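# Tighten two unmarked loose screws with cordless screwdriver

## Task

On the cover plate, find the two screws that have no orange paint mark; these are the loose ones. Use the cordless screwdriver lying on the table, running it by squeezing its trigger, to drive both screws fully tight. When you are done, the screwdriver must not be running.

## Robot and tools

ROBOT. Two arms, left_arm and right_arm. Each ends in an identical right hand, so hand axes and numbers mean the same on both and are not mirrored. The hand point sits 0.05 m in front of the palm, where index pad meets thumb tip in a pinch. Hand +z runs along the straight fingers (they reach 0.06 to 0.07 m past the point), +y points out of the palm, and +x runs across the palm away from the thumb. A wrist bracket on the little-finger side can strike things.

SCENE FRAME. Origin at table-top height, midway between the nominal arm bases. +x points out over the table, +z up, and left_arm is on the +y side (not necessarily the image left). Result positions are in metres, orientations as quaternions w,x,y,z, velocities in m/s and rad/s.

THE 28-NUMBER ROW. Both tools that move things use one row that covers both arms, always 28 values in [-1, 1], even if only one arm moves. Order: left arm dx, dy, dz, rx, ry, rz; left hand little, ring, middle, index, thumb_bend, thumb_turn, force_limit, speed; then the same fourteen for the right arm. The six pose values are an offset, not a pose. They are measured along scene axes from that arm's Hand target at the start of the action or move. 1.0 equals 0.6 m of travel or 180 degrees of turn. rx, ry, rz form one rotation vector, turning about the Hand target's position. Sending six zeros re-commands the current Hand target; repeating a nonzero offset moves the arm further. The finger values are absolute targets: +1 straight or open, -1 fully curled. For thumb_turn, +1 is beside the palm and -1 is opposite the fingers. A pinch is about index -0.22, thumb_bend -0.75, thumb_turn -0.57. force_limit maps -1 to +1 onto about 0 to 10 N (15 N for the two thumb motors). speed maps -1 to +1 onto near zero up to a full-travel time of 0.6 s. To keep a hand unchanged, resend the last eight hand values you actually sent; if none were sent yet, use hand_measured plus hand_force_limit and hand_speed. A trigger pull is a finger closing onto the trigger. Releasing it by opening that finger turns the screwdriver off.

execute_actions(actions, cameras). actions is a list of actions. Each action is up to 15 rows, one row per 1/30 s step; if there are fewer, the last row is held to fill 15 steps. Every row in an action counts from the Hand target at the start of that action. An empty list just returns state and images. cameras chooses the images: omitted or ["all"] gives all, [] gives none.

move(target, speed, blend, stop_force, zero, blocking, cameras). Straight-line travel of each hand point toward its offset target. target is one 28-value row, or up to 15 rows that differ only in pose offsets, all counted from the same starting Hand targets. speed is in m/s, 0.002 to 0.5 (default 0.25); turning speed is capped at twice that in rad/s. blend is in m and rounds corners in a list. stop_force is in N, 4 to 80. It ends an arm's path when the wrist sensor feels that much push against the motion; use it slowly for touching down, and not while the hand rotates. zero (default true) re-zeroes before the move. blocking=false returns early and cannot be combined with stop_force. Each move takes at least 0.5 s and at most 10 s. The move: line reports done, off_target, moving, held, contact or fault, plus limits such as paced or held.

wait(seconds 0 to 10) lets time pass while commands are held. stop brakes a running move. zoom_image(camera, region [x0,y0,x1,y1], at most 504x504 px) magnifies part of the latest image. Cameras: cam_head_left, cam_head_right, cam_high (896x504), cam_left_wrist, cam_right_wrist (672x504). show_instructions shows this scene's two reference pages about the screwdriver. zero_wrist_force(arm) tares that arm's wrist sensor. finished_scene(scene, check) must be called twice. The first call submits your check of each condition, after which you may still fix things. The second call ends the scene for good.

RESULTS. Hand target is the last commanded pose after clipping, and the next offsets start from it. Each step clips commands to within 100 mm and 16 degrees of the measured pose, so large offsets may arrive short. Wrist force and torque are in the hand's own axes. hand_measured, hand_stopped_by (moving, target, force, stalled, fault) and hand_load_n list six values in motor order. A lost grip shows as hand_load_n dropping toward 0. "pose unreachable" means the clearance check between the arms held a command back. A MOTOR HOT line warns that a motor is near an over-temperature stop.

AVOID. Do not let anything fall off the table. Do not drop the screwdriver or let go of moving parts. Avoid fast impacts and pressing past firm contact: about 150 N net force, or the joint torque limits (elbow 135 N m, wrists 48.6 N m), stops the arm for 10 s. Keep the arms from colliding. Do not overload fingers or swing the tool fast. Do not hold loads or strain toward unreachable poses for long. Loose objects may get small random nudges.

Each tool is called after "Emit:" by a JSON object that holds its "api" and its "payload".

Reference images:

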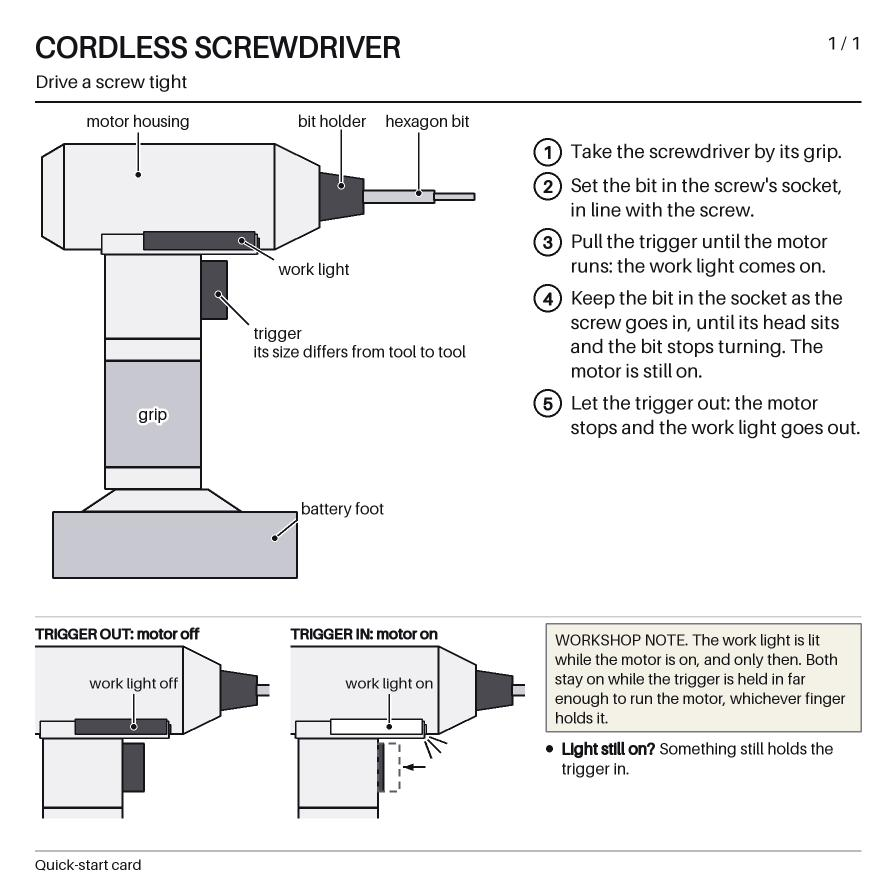

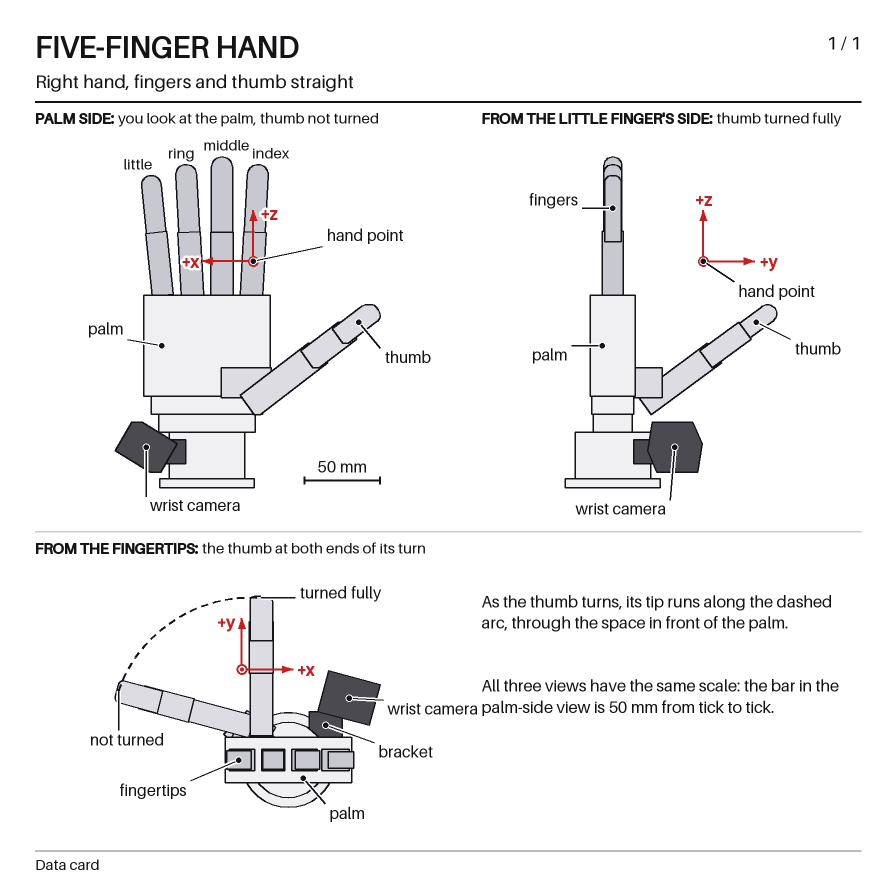

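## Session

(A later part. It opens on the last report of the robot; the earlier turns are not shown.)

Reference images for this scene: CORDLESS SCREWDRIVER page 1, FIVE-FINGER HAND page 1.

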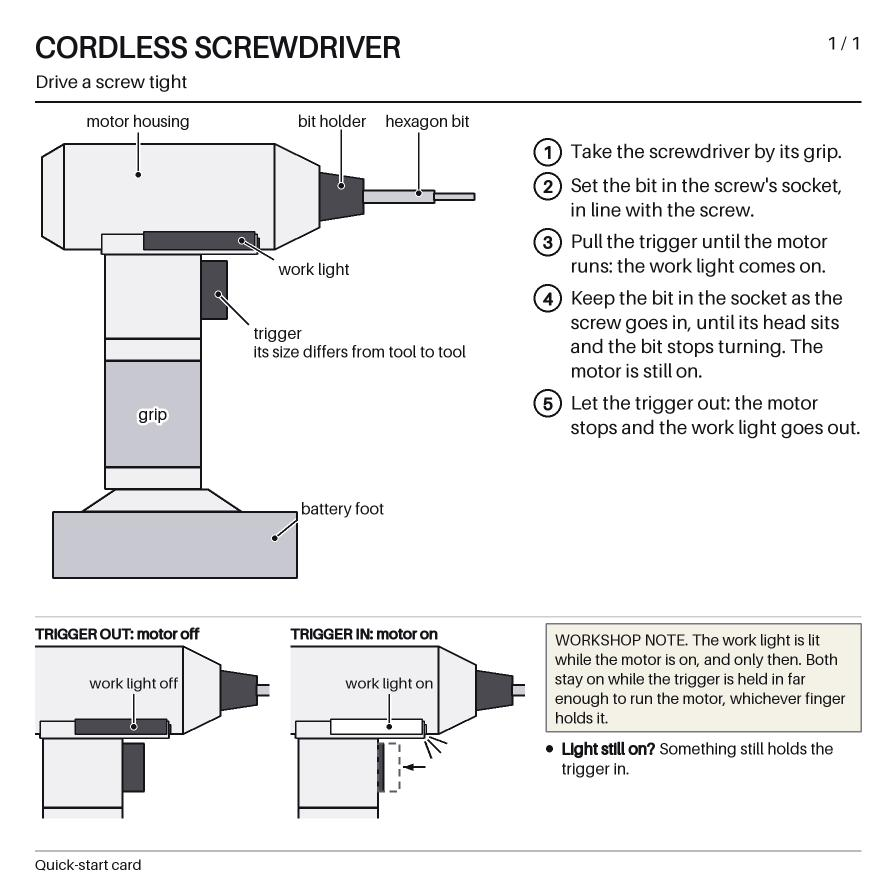

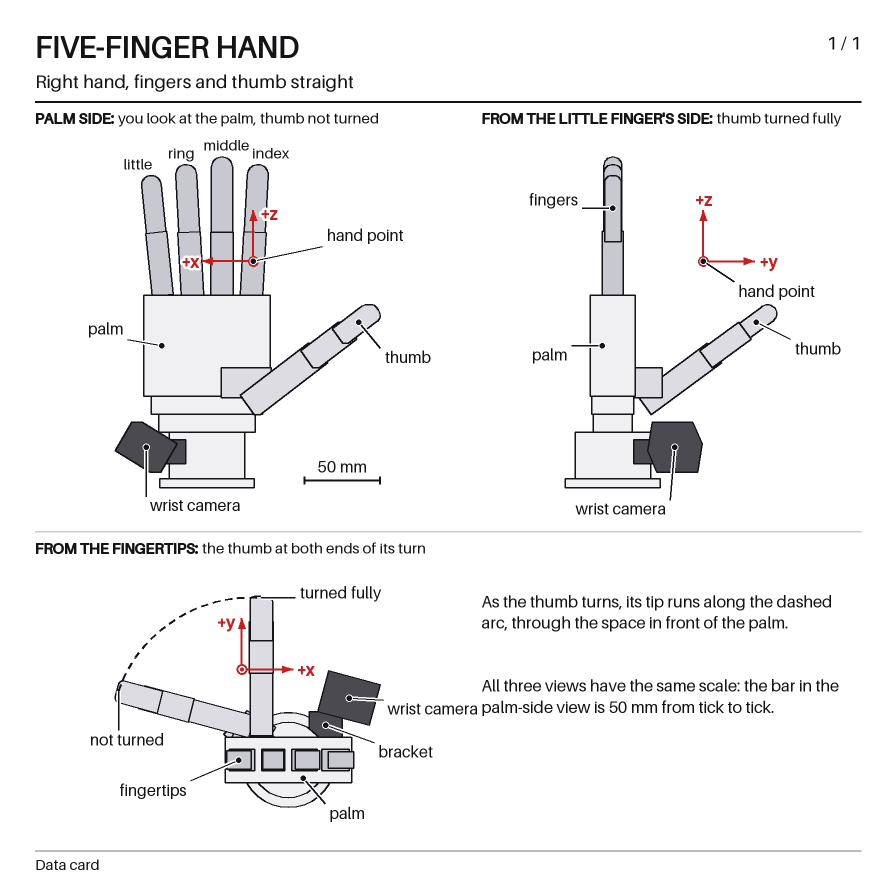

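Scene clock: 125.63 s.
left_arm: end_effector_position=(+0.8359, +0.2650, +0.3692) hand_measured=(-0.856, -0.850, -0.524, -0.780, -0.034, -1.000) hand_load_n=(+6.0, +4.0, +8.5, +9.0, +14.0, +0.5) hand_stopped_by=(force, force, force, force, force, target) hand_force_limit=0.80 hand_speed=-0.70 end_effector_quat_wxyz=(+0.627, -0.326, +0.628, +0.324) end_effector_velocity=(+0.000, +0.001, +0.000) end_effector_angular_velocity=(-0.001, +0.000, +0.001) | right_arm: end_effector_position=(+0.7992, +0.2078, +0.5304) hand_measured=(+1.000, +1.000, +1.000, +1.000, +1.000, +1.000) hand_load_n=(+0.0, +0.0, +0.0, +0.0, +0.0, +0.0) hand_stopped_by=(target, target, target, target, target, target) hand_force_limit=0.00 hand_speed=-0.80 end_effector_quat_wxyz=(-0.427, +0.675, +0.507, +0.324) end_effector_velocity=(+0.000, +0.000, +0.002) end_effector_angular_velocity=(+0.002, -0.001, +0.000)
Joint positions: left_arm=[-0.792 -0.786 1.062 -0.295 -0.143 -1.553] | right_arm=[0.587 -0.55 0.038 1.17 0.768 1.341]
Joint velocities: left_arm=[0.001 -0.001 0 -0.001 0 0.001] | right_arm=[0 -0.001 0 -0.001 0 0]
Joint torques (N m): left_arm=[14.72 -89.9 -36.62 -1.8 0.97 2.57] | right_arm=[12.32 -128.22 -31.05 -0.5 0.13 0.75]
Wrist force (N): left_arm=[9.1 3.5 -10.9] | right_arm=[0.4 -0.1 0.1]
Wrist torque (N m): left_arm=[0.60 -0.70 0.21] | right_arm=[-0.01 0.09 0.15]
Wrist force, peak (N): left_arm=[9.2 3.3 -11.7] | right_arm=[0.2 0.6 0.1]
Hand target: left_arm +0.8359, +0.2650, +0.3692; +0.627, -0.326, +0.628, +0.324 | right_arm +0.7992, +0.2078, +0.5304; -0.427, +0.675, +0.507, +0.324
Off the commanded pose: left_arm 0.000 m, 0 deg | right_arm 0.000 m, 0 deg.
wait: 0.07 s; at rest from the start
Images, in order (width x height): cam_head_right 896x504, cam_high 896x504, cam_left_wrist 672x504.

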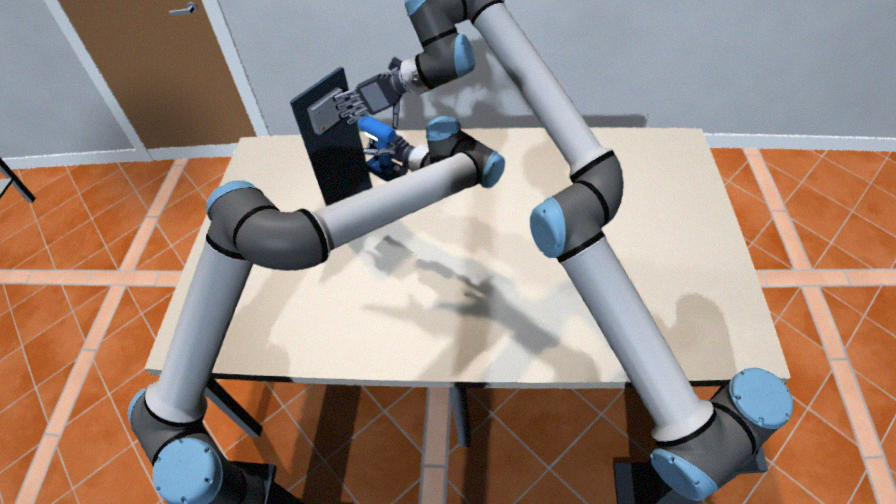

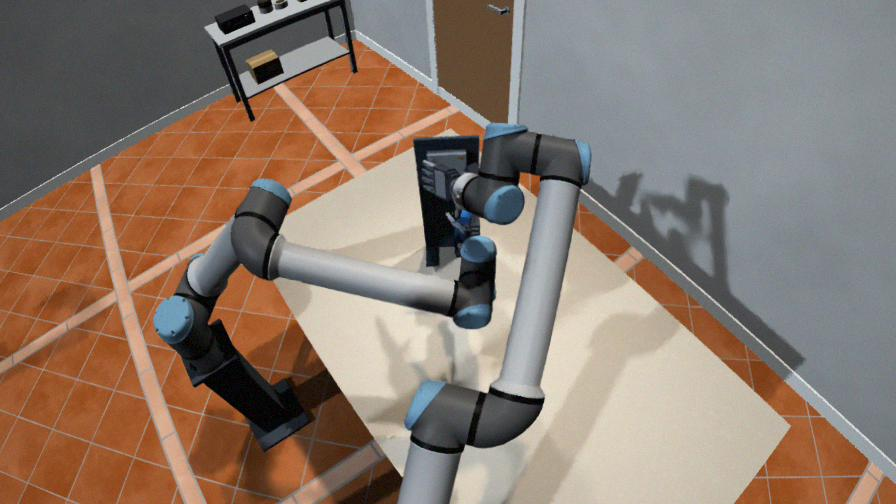

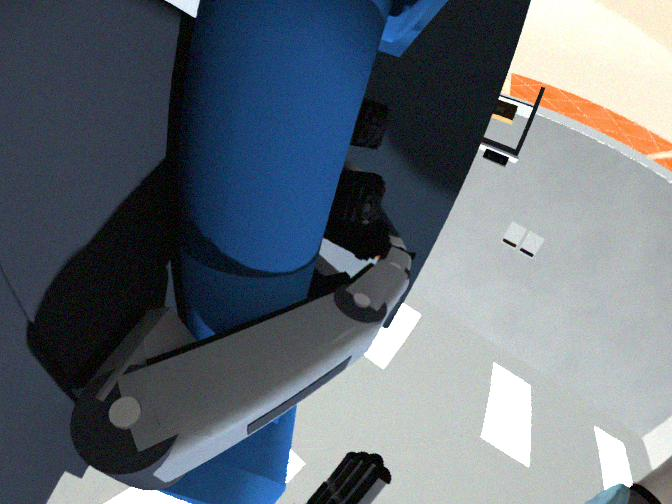

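Emit:
{"api": "move", "payload": {"target": [[-0.000012,0.000416,0,0,0,0,-0.98,-0.98,-0.98,-1,-0.98,-1,0.8,-0.7,0,0,0,0,0,0,1,1,1,1,1,1,0,-0.8],[-0.000012,0.000416,0.005,0,0,0,-0.98,-0.98,-0.98,-1,-0.98,-1,0.8,-0.7,0,0,0,0,0,0,1,1,1,1,1,1,0,-0.8]], "speed": 0.0025, "cameras": []}}

Emit:
{"api": "move", "payload": {"target": [[-0.000204,0.000144,0,0,0,0,-0.98,-0.98,-0.98,-1,-0.98,-1,0.8,-0.7,0,0,0,0,0,0,1,1,1,1,1,1,0,-0.8],[-0.000204,0.000144,-0.005,0,0,0,-0.98,-0.98,-0.98,-1,-0.98,-1,0.8,-0.7,0,0,0,0,0,0,1,1,1,1,1,1,0,-0.8]], "speed": 0.0025, "cameras": []}}

Scene clock: 127.60 s.
left_arm: end_effector_position=(+0.8359, +0.2652, +0.3722) hand_measured=(-0.858, -0.850, -0.524, -0.780, -0.034, -1.000) hand_load_n=(+0.5, +0.5, +9.0, +9.5, +13.5, +2.0) hand_stopped_by=(force, force, force, force, force, target) hand_force_limit=0.80 hand_speed=-0.70 end_effector_quat_wxyz=(+0.627, -0.326, +0.628, +0.324) end_effector_velocity=(+0.000, -0.001, +0.000) end_effector_angular_velocity=(+0.000, +0.000, -0.002) | right_arm: end_effector_position=(+0.7992, +0.2078, +0.5304) hand_measured=(+1.000, +1.000, +1.000, +1.000, +1.000, +1.000) hand_load_n=(+0.0, +0.0, +0.0, +0.0, +0.0, -0.5) hand_stopped_by=(target, target, target, target, target, target) hand_force_limit=0.00 hand_speed=-0.80 end_effector_quat_wxyz=(-0.427, +0.675, +0.507, +0.324) end_effector_velocity=(+0.000, +0.000, -0.001) end_effector_angular_velocity=(+0.000, +0.000, +0.000)
Joint positions: left_arm=[-0.792 -0.788 1.059 -0.291 -0.143 -1.553] | right_arm=[0.587 -0.55 0.038 1.17 0.768 1.341]
Joint velocities: left_arm=[-0.002 0 0 0 0 -0.001] | right_arm=[0 0.001 0 -0.001 0 0]
Joint torques (N m): left_arm=[2.48 -121.25 -58.48 4.35 3.43 1.83] | right_arm=[11.16 -128.23 -30.1 -0.51 0.04 0.84]
Wrist force (N): left_arm=[16.6 5.1 -14.0] | right_arm=[-0.1 0.1 -0.1]
Wrist torque (N m): left_arm=[0.49 -0.03 0.35] | right_arm=[0.04 0.16 0.13]
Wrist force, peak (N): left_arm=[16.7 5.1 -17.4] | right_arm=[-0.2 0.6 0.2]
Hand target: left_arm +0.8359, +0.2652, +0.3722; +0.627, -0.326, +0.628, +0.324 | right_arm +0.7992, +0.2078, +0.5304; -0.427, +0.675, +0.507, +0.324
Off the commanded pose: left_arm 0.000 m, 0 deg | right_arm 0.000 m, 0 deg.
move: done
No camera images: "cameras" was empty.

Scene clock: 129.07 s.
left_arm: end_effector_position=(+0.8358, +0.2653, +0.3692) hand_measured=(-0.858, -0.850, -0.524, -0.780, -0.034, -1.000) hand_load_n=(+2.5, +2.0, +8.5, +8.5, +14.0, +1.5) hand_stopped_by=(force, force, force, force, force, target) hand_force_limit=0.80 hand_speed=-0.70 end_effector_quat_wxyz=(+0.627, -0.326, +0.628, +0.324) end_effector_velocity=(+0.000, -0.001, -0.001) end_effector_angular_velocity=(-0.002, -0.002, +0.000) | right_arm: end_effector_position=(+0.7992, +0.2078, +0.5304) hand_measured=(+1.000, +1.000, +1.000, +1.000, +1.000, +1.000) hand_load_n=(+0.0, +0.0, +0.0, +0.0, +0.0, +0.0) hand_stopped_by=(target, target, target, target, target, target) hand_force_limit=0.00 hand_speed=-0.80 end_effector_quat_wxyz=(-0.427, +0.675, +0.507, +0.324) end_effector_velocity=(-0.001, -0.001, +0.003) end_effector_angular_velocity=(+0.001, -0.002, +0.000)
Joint positions: left_arm=[-0.792 -0.787 1.063 -0.295 -0.143 -1.553] | right_arm=[0.587 -0.55 0.038 1.17 0.768 1.341]
Joint velocities: left_arm=[0 0.001 0 -0.001 0 -0.003] | right_arm=[0 -0.002 0 0 0 0]
Joint torques (N m): left_arm=[2.72 -86.02 -34.65 -2.19 -0.23 -1.12] | right_arm=[12.18 -127.63 -30.72 -0.46 0.06 0.66]
Wrist force (N): left_arm=[10.2 2.1 -8.6] | right_arm=[0.3 0.1 -0.1]
Wrist torque (N m): left_arm=[0.56 -0.51 0.29] | right_arm=[0.03 0.11 0.15]
Wrist force, peak (N): left_arm=[16.7 4.9 -15.4] | right_arm=[0.2 0.5 0.4]
Hand target: left_arm +0.8358, +0.2653, +0.3692; +0.627, -0.326, +0.628, +0.324 | right_arm +0.7992, +0.2078, +0.5304; -0.427, +0.675, +0.507, +0.324
Off the commanded pose: left_arm 0.000 m, 0 deg | right_arm 0.000 m, 0 deg.
move: done
No camera images: "cameras" was empty.

Emit:
{"api": "wait", "payload": {"seconds": 0.05, "cameras": ["cam_right_wrist"]}}

Emit:
{"api": "zoom_image", "payload": {"camera": "cam_right_wrist", "region": [405, 200, 445, 230]}}

Scene clock: 129.23 s.
left_arm: end_effector_position=(+0.8358, +0.2653, +0.3692) hand_measured=(-0.858, -0.850, -0.524, -0.780, -0.034, -1.000) hand_load_n=(+2.0, +2.0, +9.0, +9.0, +14.0, +1.0) hand_stopped_by=(force, force, force, force, force, target) hand_force_limit=0.80 hand_speed=-0.70 end_effector_quat_wxyz=(+0.627, -0.326, +0.628, +0.324) end_effector_velocity=(+0.000, +0.001, +0.000) end_effector_angular_velocity=(+0.000, +0.000, +0.000) | right_arm: end_effector_position=(+0.7992, +0.2078, +0.5304) hand_measured=(+1.000, +1.000, +1.000, +1.000, +1.000, +1.000) hand_load_n=(+0.0, +0.0, +0.0, +0.0, +0.0, +0.0) hand_stopped_by=(target, target, target, target, target, target) hand_force_limit=0.00 hand_speed=-0.80 end_effector_quat_wxyz=(-0.427, +0.675, +0.507, +0.324) end_effector_velocity=(+0.000, +0.000, +0.000) end_effector_angular_velocity=(+0.000, +0.000, +0.000)
Joint positions: left_arm=[-0.792 -0.787 1.063 -0.295 -0.143 -1.553] | right_arm=[0.587 -0.55 0.038 1.17 0.768 1.341]
Joint velocities: left_arm=[0.001 0 0 0 0 -0.001] | right_arm=[0 0 0 0 0 0]
Joint torques (N m): left_arm=[3.26 -92.42 -35.54 -2.24 -0.24 -0.79] | right_arm=[11.72 -127.94 -30.7 -0.48 -0.01 0.84]
Wrist force (N): left_arm=[10.1 2.0 -8.5] | right_arm=[0.2 0.1 0.2]
Wrist torque (N m): left_arm=[0.55 -0.51 0.28] | right_arm=[0.01 0.12 0.15]
Wrist force, peak (N): left_arm=[10.2 2.4 -9.0] | right_arm=[0.2 0.3 0.5]
Hand target: left_arm +0.8358, +0.2653, +0.3692; +0.627, -0.326, +0.628, +0.324 | right_arm +0.7992, +0.2078, +0.5304; -0.427, +0.675, +0.507, +0.324
Off the commanded pose: left_arm 0.000 m, 0 deg | right_arm 0.000 m, 0 deg.
wait: 0.07 s; no rest
Images, in order (width x height): cam_right_wrist 672x504.

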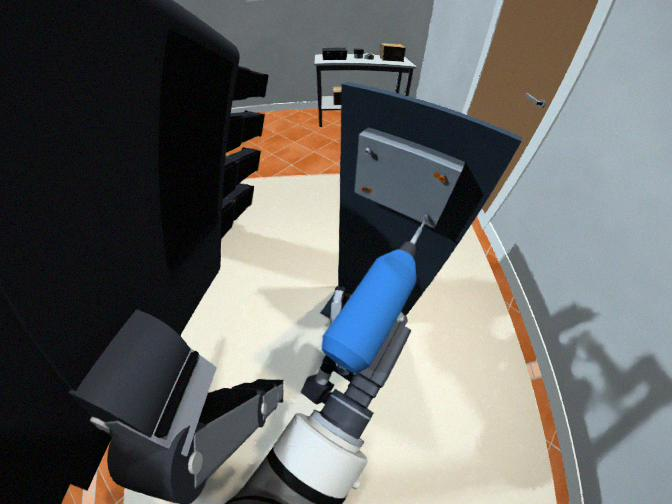

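Scaled by 12.600 from the camera's 672x504 image, which has a finer 960x720 frame.

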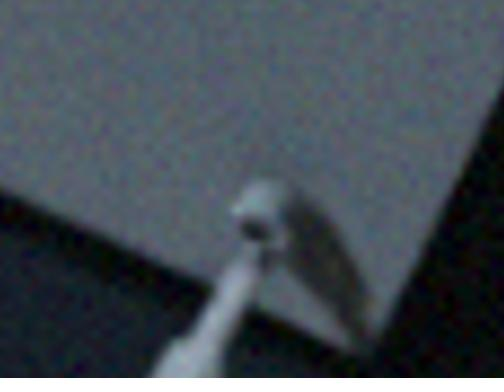

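Emit:
{"api": "move", "payload": {"target": [[0.000232,0.000229,0,0,0,0,-0.98,-0.98,-0.98,-1,-0.98,-1,0.8,-0.7,0,0,0,0,0,0,1,1,1,1,1,1,0,-0.8],[0.000232,0.000229,0.0025,0,0,0,-0.98,-0.98,-0.98,-1,-0.98,-1,0.8,-0.7,0,0,0,0,0,0,1,1,1,1,1,1,0,-0.8]], "speed": 0.0025, "cameras": ["cam_right_wrist"]}}

Emit:
{"api": "zoom_image", "payload": {"camera": "cam_right_wrist", "region": [405, 200, 445, 230]}}

Scene clock: 130.33 s.
left_arm: end_effector_position=(+0.8359, +0.2655, +0.3707) hand_measured=(-0.858, -0.850, -0.524, -0.780, -0.034, -1.000) hand_load_n=(+2.5, +2.0, +8.5, +9.0, +14.0, +1.0) hand_stopped_by=(force, force, force, force, force, target) hand_force_limit=0.80 hand_speed=-0.70 end_effector_quat_wxyz=(+0.627, -0.326, +0.628, +0.324) end_effector_velocity=(+0.000, +0.000, +0.000) end_effector_angular_velocity=(+0.000, +0.000, +0.000) | right_arm: end_effector_position=(+0.7992, +0.2078, +0.5304) hand_measured=(+1.000, +1.000, +1.000, +1.000, +1.000, +1.000) hand_load_n=(+0.0, +0.0, +0.0, +0.0, +0.0, +0.0) hand_stopped_by=(target, target, target, target, target, target) hand_force_limit=0.00 hand_speed=-0.80 end_effector_quat_wxyz=(-0.427, +0.675, +0.507, +0.324) end_effector_velocity=(+0.000, +0.000, +0.001) end_effector_angular_velocity=(+0.001, -0.001, +0.000)
Joint positions: left_arm=[-0.792 -0.788 1.061 -0.293 -0.143 -1.553] | right_arm=[0.587 -0.55 0.038 1.17 0.768 1.341]
Joint velocities: left_arm=[0.001 0 0 0 0 -0.001] | right_arm=[0 -0.001 0 0 0 0]
Joint torques (N m): left_arm=[12.2 -117.21 -54.22 3.73 1.54 2.87] | right_arm=[11.81 -128.54 -30.77 -0.42 0.08 0.69]
Wrist force (N): left_arm=[8.8 3.1 -4.4] | right_arm=[0.3 0.2 0.1]
Wrist torque (N m): left_arm=[0.25 -0.42 0.16] | right_arm=[0.04 0.11 0.16]
Wrist force, peak (N): left_arm=[10.7 1.4 -12.0] | right_arm=[0.0 0.7 0.0]
Hand target: left_arm +0.8359, +0.2655, +0.3707; +0.627, -0.326, +0.628, +0.324 | right_arm +0.7992, +0.2078, +0.5304; -0.427, +0.675, +0.507, +0.324
Off the commanded pose: left_arm 0.000 m, 0 deg | right_arm 0.000 m, 0 deg.
move: done
Images, in order (width x height): cam_right_wrist 672x504.

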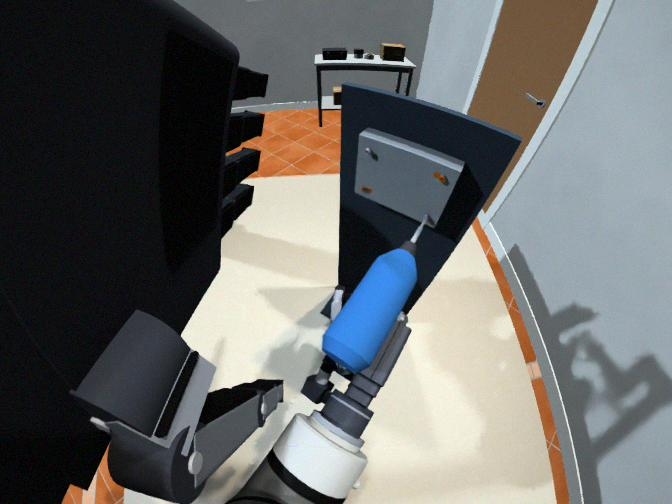

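Scaled by 12.600 from the camera's 672x504 image, which has a finer 960x720 frame.

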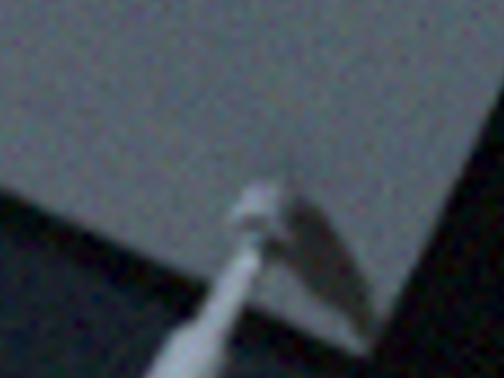

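Emit:
{"api": "move", "payload": {"target": [0.00288,0.00409,0,0,0,0,-0.98,-0.98,-0.98,-1,-0.98,-1,0.8,-0.7,0,0,0,0,0,0,1,1,1,1,1,1,0,-0.8], "speed": 0.0025, "stop_force": 8, "cameras": ["cam_right_wrist"]}}

Emit:
{"api": "zoom_image", "payload": {"camera": "cam_right_wrist", "region": [405, 200, 445, 230]}}

Scene clock: 131.90 s.
left_arm: end_effector_position=(+0.8371, +0.2672, +0.3708) hand_measured=(-0.858, -0.850, -0.524, -0.780, -0.034, -1.000) hand_load_n=(+2.5, +2.0, +8.5, +9.0, +14.0, +0.5) hand_stopped_by=(force, force, force, force, force, target) hand_force_limit=0.80 hand_speed=-0.70 end_effector_quat_wxyz=(+0.627, -0.326, +0.628, +0.324) end_effector_velocity=(+0.000, +0.000, +0.000) end_effector_angular_velocity=(-0.001, -0.001, +0.000) | right_arm: end_effector_position=(+0.7992, +0.2078, +0.5304) hand_measured=(+1.000, +1.000, +1.000, +1.000, +1.000, +1.000) hand_load_n=(+0.0, +0.0, +0.0, +0.0, +0.0, +0.0) hand_stopped_by=(target, target, target, target, target, target) hand_force_limit=0.00 hand_speed=-0.80 end_effector_quat_wxyz=(-0.427, +0.675, +0.507, +0.324) end_effector_velocity=(+0.001, +0.001, -0.003) end_effector_angular_velocity=(-0.001, +0.002, +0.000)
Joint positions: left_arm=[-0.789 -0.788 1.061 -0.293 -0.141 -1.553] | right_arm=[0.587 -0.55 0.038 1.17 0.768 1.341]
Joint velocities: left_arm=[0 0 0 0 0 -0.001] | right_arm=[0 0.003 0 -0.001 0 0]
Joint torques (N m): left_arm=[-7.41 -96.85 -54.13 -1.79 -0.02 3.7] | right_arm=[12.22 -127.02 -31.02 -0.57 0.03 0.65]
Wrist force (N): left_arm=[9.3 4.4 -5.0] | right_arm=[-0.2 0.2 -0.1]
Wrist torque (N m): left_arm=[0.25 -0.42 0.16] | right_arm=[0.05 0.18 0.12]
Wrist force, peak (N): left_arm=[11.3 4.2 -12.9] | right_arm=[0.3 0.2 0.4]
Hand target: left_arm +0.8370, +0.2671, +0.3708; +0.627, -0.326, +0.628, +0.324 | right_arm +0.7992, +0.2078, +0.5304; -0.427, +0.675, +0.507, +0.324
Off the commanded pose: left_arm 0.001 m, 0 deg | right_arm 0.000 m, 0 deg.
move: contact (left_arm)
Images, in order (width x height): cam_right_wrist 672x504.

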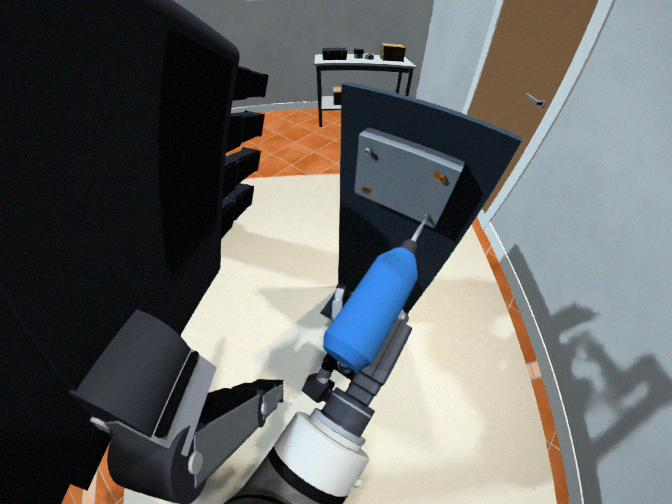

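Scaled by 12.600 from the camera's 672x504 image, which has a finer 960x720 frame.

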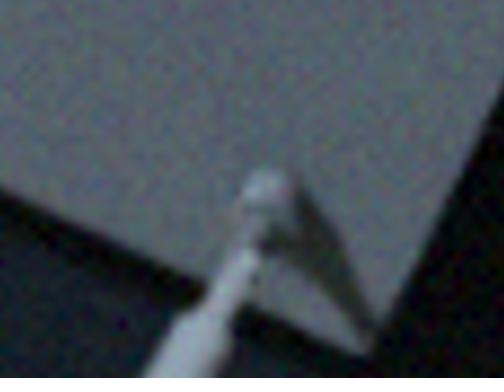

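Emit:
{"api": "wait", "payload": {"seconds": 0.05, "cameras": ["cam_head_left","cam_right_wrist"]}}

Emit:
{"api": "zoom_image", "payload": {"camera": "cam_head_left", "region": [330, 90, 420, 190]}}

Emit:
{"api": "zoom_image", "payload": {"camera": "cam_right_wrist", "region": [417, 210, 433, 222]}}

Scene clock: 132.20 s.
left_arm: end_effector_position=(+0.8371, +0.2671, +0.3708) hand_measured=(-0.858, -0.850, -0.524, -0.780, -0.034, -1.000) hand_load_n=(+2.5, +1.5, +8.5, +9.0, +14.0, +0.5) hand_stopped_by=(force, force, force, force, force, target) hand_force_limit=0.80 hand_speed=-0.70 end_effector_quat_wxyz=(+0.627, -0.326, +0.628, +0.324) end_effector_velocity=(-0.001, -0.001, +0.000) end_effector_angular_velocity=(+0.000, +0.000, -0.001) | right_arm: end_effector_position=(+0.7992, +0.2078, +0.5304) hand_measured=(+1.000, +1.000, +1.000, +1.000, +1.000, +1.000) hand_load_n=(+0.0, +0.0, +0.0, -0.5, +0.0, +0.0) hand_stopped_by=(target, target, target, target, target, target) hand_force_limit=0.00 hand_speed=-0.80 end_effector_quat_wxyz=(-0.427, +0.675, +0.507, +0.324) end_effector_velocity=(+0.001, +0.000, -0.002) end_effector_angular_velocity=(-0.001, +0.001, +0.000)
Joint positions: left_arm=[-0.79 -0.788 1.061 -0.293 -0.141 -1.553] | right_arm=[0.587 -0.55 0.038 1.17 0.768 1.341]
Joint velocities: left_arm=[-0.001 0 0 0.001 0 -0.001] | right_arm=[0 0.002 0 0 0 0]
Joint torques (N m): left_arm=[-12.48 -96.21 -53.36 -1.21 0.23 3.5] | right_arm=[12.37 -127.21 -30.68 -0.41 0.11 0.71]
Wrist force (N): left_arm=[9.2 4.2 -4.7] | right_arm=[0.2 0.1 0.1]
Wrist torque (N m): left_arm=[0.24 -0.42 0.16] | right_arm=[0.02 0.12 0.14]
Wrist force, peak (N): left_arm=[9.7 4.3 -5.7] | right_arm=[-0.3 0.4 0.1]
Hand target: left_arm +0.8370, +0.2671, +0.3708; +0.627, -0.326, +0.628, +0.324 | right_arm +0.7992, +0.2078, +0.5304; -0.427, +0.675, +0.507, +0.324
Off the commanded pose: left_arm 0.001 m, 0 deg | right_arm 0.000 m, 0 deg.
wait: 0.07 s; at rest from the start
Images, in order (width x height): cam_head_left 896x504, cam_right_wrist 672x504.

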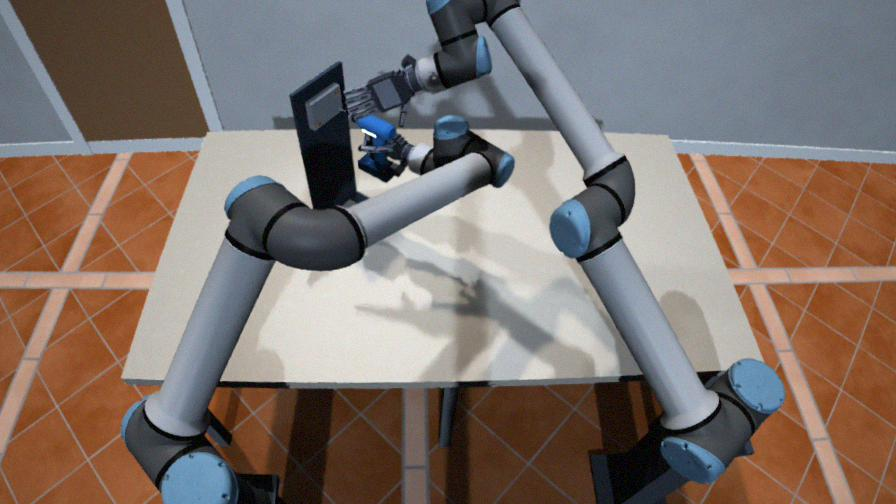

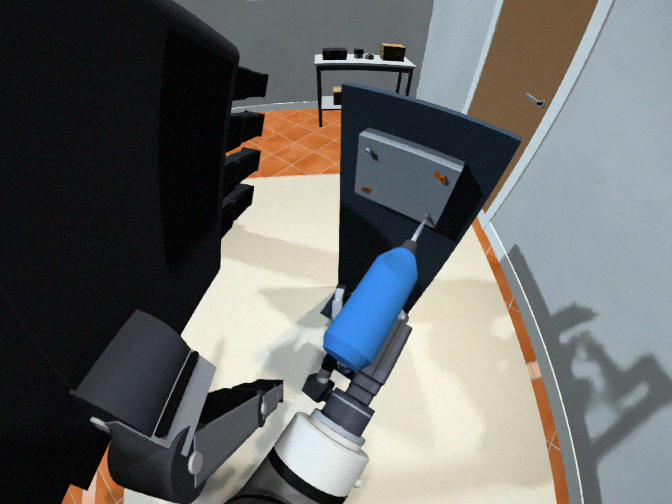

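Scaled by 5.040.

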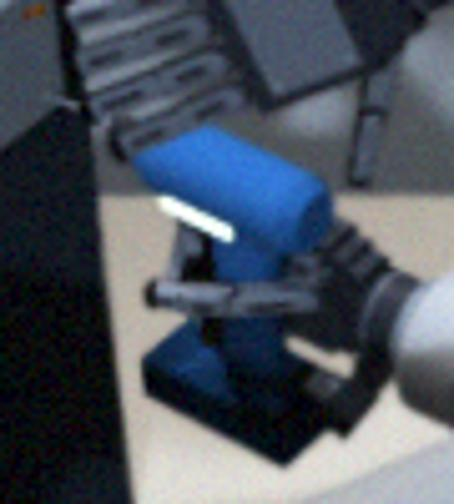

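Scaled by 31.500 from the camera's 672x504 image, which has a finer 960x720 frame.

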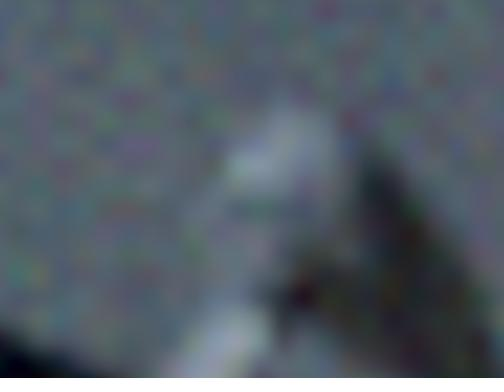

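Emit:
{"api": "move", "payload": {"target": [0.00058,0.00082,0,0,0,0,-0.98,-0.98,-0.98,-1,-0.98,-1,0.8,-0.7,0,0,0,0,0,0,1,1,1,1,1,1,0,-0.8], "speed": 0.0025, "cameras": ["cam_right_wrist"]}}

Emit:
{"api": "zoom_image", "payload": {"camera": "cam_right_wrist", "region": [405, 200, 445, 230]}}

Scene clock: 133.30 s.
left_arm: end_effector_position=(+0.8374, +0.2676, +0.3708) hand_measured=(-0.858, -0.850, -0.524, -0.780, -0.034, -1.000) hand_load_n=(+2.0, +2.0, +8.5, +9.0, +14.0, +0.0) hand_stopped_by=(force, force, force, force, force, target) hand_force_limit=0.80 hand_speed=-0.70 end_effector_quat_wxyz=(+0.627, -0.326, +0.628, +0.324) end_effector_velocity=(+0.000, +0.000, +0.000) end_effector_angular_velocity=(+0.001, +0.002, -0.001) | right_arm: end_effector_position=(+0.7992, +0.2078, +0.5304) hand_measured=(+1.000, +1.000, +1.000, +1.000, +1.000, +1.000) hand_load_n=(+0.0, +0.0, +0.0, +0.0, +0.0, -0.5) hand_stopped_by=(target, target, target, target, target, target) hand_force_limit=0.00 hand_speed=-0.80 end_effector_quat_wxyz=(-0.427, +0.675, +0.507, +0.324) end_effector_velocity=(+0.000, -0.001, +0.002) end_effector_angular_velocity=(+0.001, -0.001, +0.000)
Joint positions: left_arm=[-0.789 -0.788 1.061 -0.293 -0.14 -1.553] | right_arm=[0.587 -0.55 0.038 1.17 0.768 1.341]
Joint velocities: left_arm=[0 0 0 0 0 0.002] | right_arm=[0 -0.002 0 0 0 0]
Joint torques (N m): left_arm=[9.9 -87.68 -54.52 -2.06 3.42 4.44] | right_arm=[13.01 -127.28 -31.07 -0.4 0.14 0.64]
Wrist force (N): left_arm=[11.2 4.3 -9.3] | right_arm=[0.0 0.1 0.1]
Wrist torque (N m): left_arm=[0.33 -0.35 0.20] | right_arm=[0.01 0.15 0.13]
Wrist force, peak (N): left_arm=[11.7 4.3 -12.0] | right_arm=[0.2 0.6 0.2]
Hand target: left_arm +0.8374, +0.2676, +0.3708; +0.627, -0.326, +0.628, +0.324 | right_arm +0.7992, +0.2078, +0.5304; -0.427, +0.675, +0.507, +0.324
Off the commanded pose: left_arm 0.000 m, 0 deg | right_arm 0.000 m, 0 deg.
move: done
Images, in order (width x height): cam_right_wrist 672x504.

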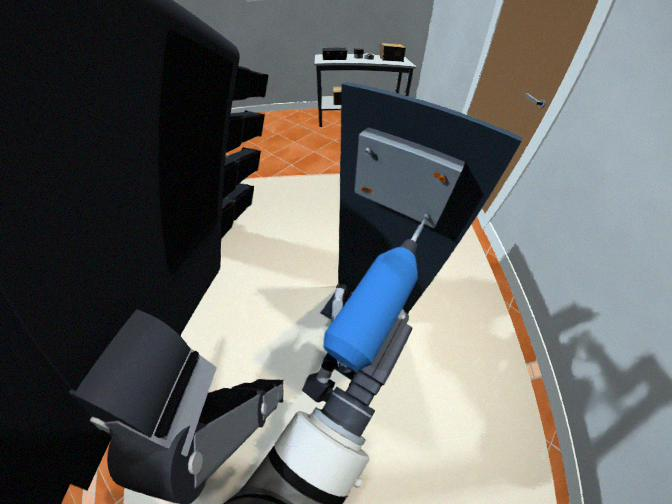

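Scaled by 12.600 from the camera's 672x504 image, which has a finer 960x720 frame.

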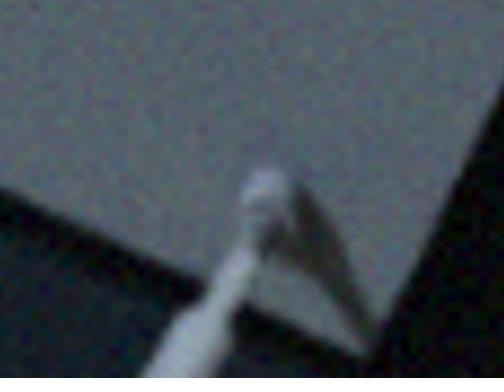

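Emit:
{"api": "zoom_image", "payload": {"camera": "cam_right_wrist", "region": [345, 120, 465, 240]}}

Scaled by 4.200 from the camera's 672x504 image, which has a finer 960x720 frame.

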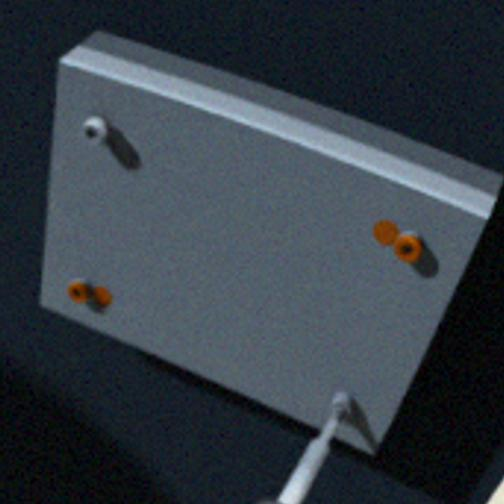

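Emit:
{"api": "move", "payload": {"target": [0,0,0.0020,0,0,0,-0.98,-0.98,-0.98,-1,-0.98,-1,0.8,-0.7,0,0,0,0,0,0,1,1,1,1,1,1,0,-0.8], "speed": 0.0025, "cameras": ["cam_right_wrist"]}}

Emit:
{"api": "zoom_image", "payload": {"camera": "cam_right_wrist", "region": [405, 200, 445, 230]}}

Scene clock: 134.93 s.
left_arm: end_effector_position=(+0.8374, +0.2675, +0.3720) hand_measured=(-0.858, -0.850, -0.524, -0.780, -0.034, -1.000) hand_load_n=(+0.5, +0.5, +8.5, +9.0, +14.0, +1.0) hand_stopped_by=(force, force, force, force, force, target) hand_force_limit=0.80 hand_speed=-0.70 end_effector_quat_wxyz=(+0.627, -0.326, +0.628, +0.324) end_effector_velocity=(+0.000, +0.000, +0.000) end_effector_angular_velocity=(+0.001, +0.001, +0.000) | right_arm: end_effector_position=(+0.7992, +0.2078, +0.5304) hand_measured=(+1.000, +1.000, +1.000, +1.000, +1.000, +1.000) hand_load_n=(+0.0, +0.0, +0.0, +0.0, +0.0, +0.0) hand_stopped_by=(target, target, target, target, target, target) hand_force_limit=0.00 hand_speed=-0.80 end_effector_quat_wxyz=(-0.427, +0.675, +0.507, +0.324) end_effector_velocity=(+0.000, +0.000, -0.001) end_effector_angular_velocity=(+0.000, +0.000, +0.000)
Joint positions: left_arm=[-0.789 -0.788 1.06 -0.292 -0.14 -1.553] | right_arm=[0.587 -0.55 0.038 1.17 0.768 1.341]
Joint velocities: left_arm=[0 0 0 0 0 0.001] | right_arm=[0 0.001 0 -0.001 0 0]
Joint torques (N m): left_arm=[8.62 -121.44 -55.15 4.66 1.1 2.39] | right_arm=[11.63 -127.36 -31 -0.45 -0.16 0.62]
Wrist force (N): left_arm=[13.7 5.1 -6.5] | right_arm=[-0.1 0.2 0.1]
Wrist torque (N m): left_arm=[0.14 0.00 -0.67] | right_arm=[0.02 0.17 0.13]
Wrist force, peak (N): left_arm=[18.3 6.1 -20.2] | right_arm=[-0.4 0.1 0.6]
Hand target: left_arm +0.8374, +0.2676, +0.3720; +0.627, -0.326, +0.628, +0.324 | right_arm +0.7992, +0.2078, +0.5304; -0.427, +0.675, +0.507, +0.324
Off the commanded pose: left_arm 0.000 m, 0 deg | right_arm 0.000 m, 0 deg.
move: done
Images, in order (width x height): cam_right_wrist 672x504.

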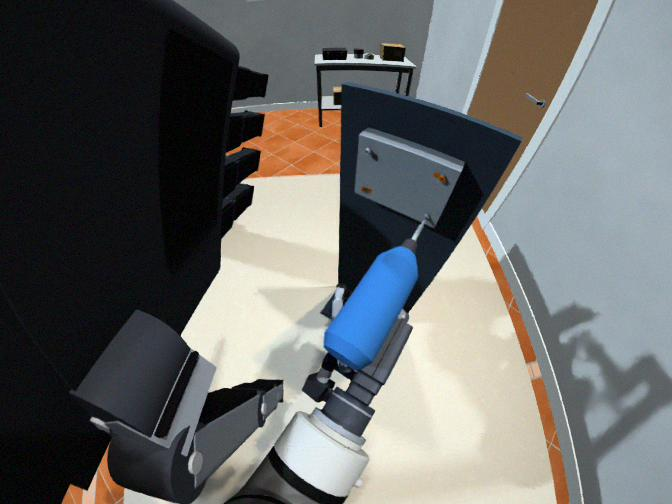

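Scaled by 12.600 from the camera's 672x504 image, which has a finer 960x720 frame.

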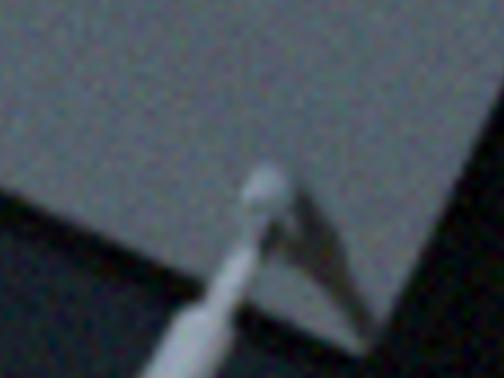

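Emit:
{"api": "move", "payload": {"target": [0.00048,0.00068,0,0,0,0,-0.98,-0.98,-0.98,-1,-0.98,-1,0.8,-0.7,0,0,0,0,0,0,1,1,1,1,1,1,0,-0.8], "speed": 0.0025, "cameras": []}}

Emit:
{"api": "wait", "payload": {"seconds": 0.7, "cameras": ["cam_right_wrist","cam_head_left"]}}

Emit:
{"api": "zoom_image", "payload": {"camera": "cam_right_wrist", "region": [405, 200, 445, 230]}}

Scene clock: 135.80 s.
left_arm: end_effector_position=(+0.8377, +0.2679, +0.3720) hand_measured=(-0.858, -0.850, -0.524, -0.780, -0.034, -1.000) hand_load_n=(+0.0, +0.5, +8.0, +9.0, +14.0, +0.5) hand_stopped_by=(force, force, force, force, force, target) hand_force_limit=0.80 hand_speed=-0.70 end_effector_quat_wxyz=(+0.627, -0.326, +0.628, +0.324) end_effector_velocity=(+0.000, +0.000, +0.000) end_effector_angular_velocity=(+0.001, +0.001, -0.002) | right_arm: end_effector_position=(+0.7992, +0.2078, +0.5304) hand_measured=(+1.000, +1.000, +1.000, +1.000, +1.000, +1.000) hand_load_n=(+0.0, +0.0, +0.0, +0.0, +0.0, +0.0) hand_stopped_by=(target, target, target, target, target, target) hand_force_limit=0.00 hand_speed=-0.80 end_effector_quat_wxyz=(-0.427, +0.675, +0.507, +0.324) end_effector_velocity=(+0.000, +0.000, -0.001) end_effector_angular_velocity=(-0.001, +0.001, +0.000)
Joint positions: left_arm=[-0.789 -0.788 1.06 -0.292 -0.14 -1.553] | right_arm=[0.587 -0.55 0.038 1.17 0.768 1.341]
Joint velocities: left_arm=[0 0 0 0.001 0.002 0.001] | right_arm=[0 0.001 0 0.001 0 0]
Joint torques (N m): left_arm=[28.46 -113.5 -52.77 0.04 3.37 -1.27] | right_arm=[12.52 -126.8 -30.95 -0.26 0 0.82]
Wrist force (N): left_arm=[20.1 4.6 -26.7] | right_arm=[-0.1 0.1 -0.1]
Wrist torque (N m): left_arm=[0.89 -0.18 -0.44] | right_arm=[0.04 0.18 0.13]
Wrist force, peak (N): left_arm=[20.3 4.4 -26.9] | right_arm=[0.3 0.5 0.2]
Hand target: left_arm +0.8377, +0.2680, +0.3720; +0.627, -0.326, +0.628, +0.324 | right_arm +0.7992, +0.2078, +0.5304; -0.427, +0.675, +0.507, +0.324
Off the commanded pose: left_arm 0.000 m, 0 deg | right_arm 0.000 m, 0 deg.
move: done
No camera images: "cameras" was empty.

Scene clock: 136.50 s.
left_arm: end_effector_position=(+0.8377, +0.2680, +0.3720) hand_measured=(-0.858, -0.850, -0.524, -0.780, -0.034, -1.000) hand_load_n=(+0.5, +0.5, +8.0, +9.0, +14.0, +0.5) hand_stopped_by=(force, force, force, force, force, target) hand_force_limit=0.80 hand_speed=-0.70 end_effector_quat_wxyz=(+0.627, -0.326, +0.628, +0.324) end_effector_velocity=(+0.000, -0.001, +0.000) end_effector_angular_velocity=(-0.001, -0.001, -0.002) | right_arm: end_effector_position=(+0.7992, +0.2078, +0.5304) hand_measured=(+1.000, +1.000, +1.000, +1.000, +1.000, +1.000) hand_load_n=(+0.0, +0.0, +0.0, +0.0, +0.0, +0.0) hand_stopped_by=(target, target, target, target, target, target) hand_force_limit=0.00 hand_speed=-0.80 end_effector_quat_wxyz=(-0.427, +0.675, +0.507, +0.324) end_effector_velocity=(+0.000, +0.000, +0.000) end_effector_angular_velocity=(+0.000, +0.000, +0.000)
Joint positions: left_arm=[-0.788 -0.788 1.06 -0.292 -0.14 -1.553] | right_arm=[0.587 -0.55 0.038 1.17 0.768 1.341]
Joint velocities: left_arm=[-0.002 0 0 0 0 -0.002] | right_arm=[0 0 0 -0.001 0 0]
Joint torques (N m): left_arm=[33 -108.17 -52.86 -0.64 3.41 -1.53] | right_arm=[11.8 -126.98 -31.11 -0.26 -0.13 0.72]
Wrist force (N): left_arm=[20.7 4.4 -28.7] | right_arm=[0.1 0.1 0.2]
Wrist torque (N m): left_arm=[0.96 -0.15 -0.43] | right_arm=[0.01 0.13 0.15]
Wrist force, peak (N): left_arm=[21.1 4.3 -28.6] | right_arm=[0.5 0.5 -0.1]
Hand target: left_arm +0.8377, +0.2680, +0.3720; +0.627, -0.326, +0.628, +0.324 | right_arm +0.7992, +0.2078, +0.5304; -0.427, +0.675, +0.507, +0.324
Off the commanded pose: left_arm 0.000 m, 0 deg | right_arm 0.000 m, 0 deg.
wait: 0.70 s; at rest by 0.17 s
Images, in order (width x height): cam_head_left 896x504, cam_right_wrist 672x504.

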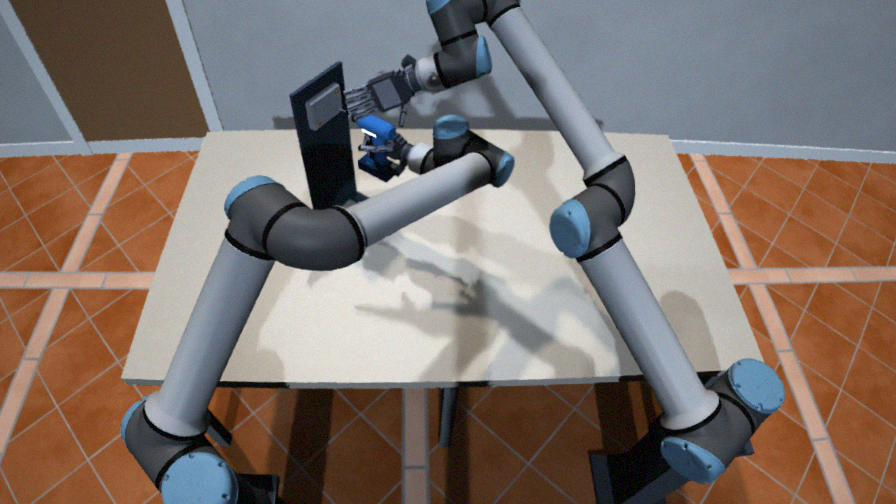

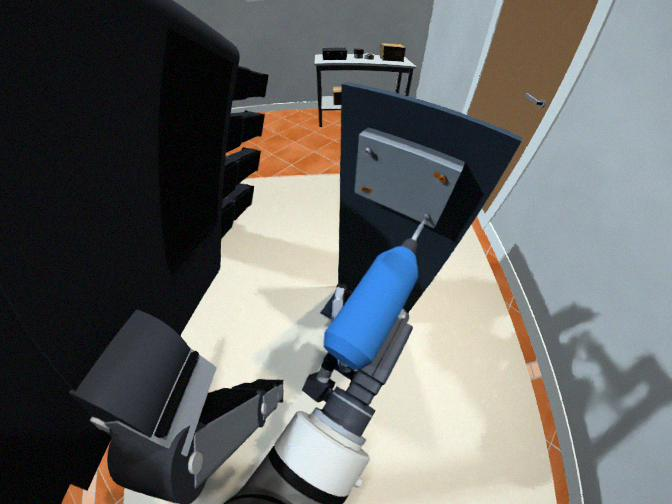

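Scaled by 12.600 from the camera's 672x504 image, which has a finer 960x720 frame.

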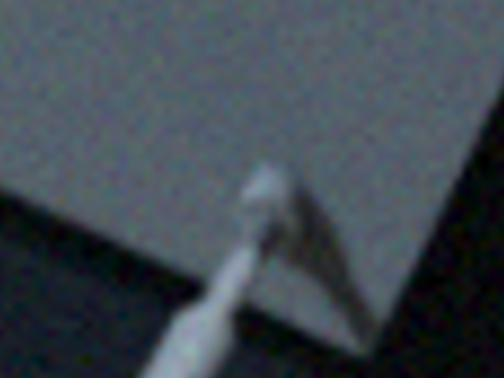

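Emit:
{"api": "move", "payload": {"target": [-0.00048,-0.00068,0,0,0,0,-0.98,-0.98,-0.98,1,-0.98,-1,0.8,-0.5,0,0,0,0,0,0,1,1,1,1,1,1,0,-0.8], "speed": 0.0025, "cameras": ["cam_head_left"]}}

Emit:
{"api": "zoom_image", "payload": {"camera": "cam_head_left", "region": [330, 90, 420, 190]}}

Scene clock: 139.07 s.
left_arm: end_effector_position=(+0.8374, +0.2676, +0.3720) hand_measured=(-0.858, -0.850, -0.524, +1.000, -0.034, -1.000) hand_load_n=(+1.0, +1.5, +9.0, +0.5, +13.5, +0.5) hand_stopped_by=(force, force, force, target, force, target) hand_force_limit=0.80 hand_speed=-0.50 end_effector_quat_wxyz=(+0.627, -0.326, +0.628, +0.324) end_effector_velocity=(+0.000, -0.002, +0.000) end_effector_angular_velocity=(+0.000, +0.000, -0.002) | right_arm: end_effector_position=(+0.7992, +0.2078, +0.5304) hand_measured=(+1.000, +1.000, +1.000, +1.000, +1.000, +1.000) hand_load_n=(+0.0, +0.0, +0.0, +0.0, +0.0, +0.0) hand_stopped_by=(target, target, target, target, target, target) hand_force_limit=0.00 hand_speed=-0.80 end_effector_quat_wxyz=(-0.427, +0.675, +0.507, +0.324) end_effector_velocity=(+0.000, +0.000, -0.001) end_effector_angular_velocity=(+0.000, +0.000, +0.000)
Joint positions: left_arm=[-0.789 -0.788 1.06 -0.292 -0.14 -1.553] | right_arm=[0.587 -0.55 0.038 1.17 0.768 1.341]
Joint velocities: left_arm=[-0.002 0 0 0 0 0] | right_arm=[0 0.001 0 0 0 0]
Joint torques (N m): left_arm=[-12.95 -102.42 -33.37 3.45 -1.15 -2.2] | right_arm=[11.5 -127.17 -31.43 -0.22 0.04 0.77]
Wrist force (N): left_arm=[6.1 1.6 -2.0] | right_arm=[-0.1 0.1 0.3]
Wrist torque (N m): left_arm=[0.33 -0.24 0.11] | right_arm=[0.00 0.15 0.13]
Wrist force, peak (N): left_arm=[21.3 4.5 -28.8] | right_arm=[0.0 0.7 -0.3]
Hand target: left_arm +0.8374, +0.2676, +0.3720; +0.627, -0.326, +0.628, +0.324 | right_arm +0.7992, +0.2078, +0.5304; -0.427, +0.675, +0.507, +0.324
Off the commanded pose: left_arm 0.000 m, 0 deg | right_arm 0.000 m, 0 deg.
move: done
Images, in order (width x height): cam_head_left 896x504.

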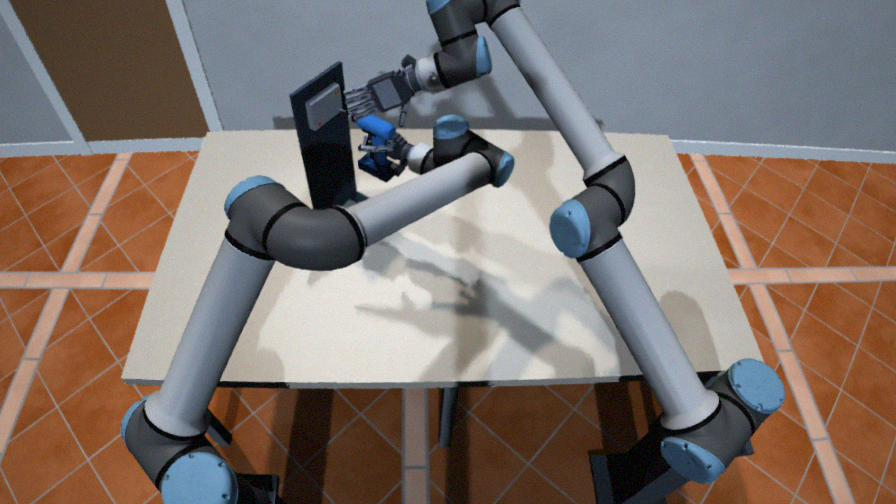

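Scaled by 5.040.

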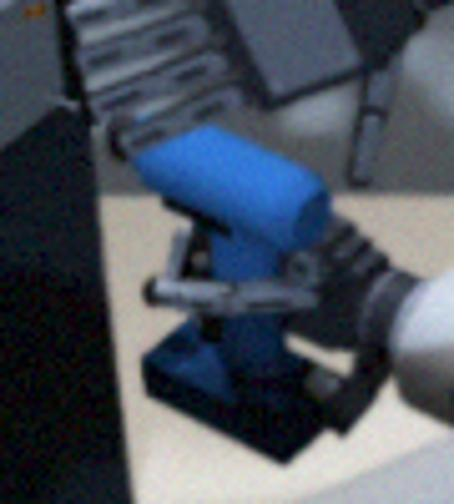

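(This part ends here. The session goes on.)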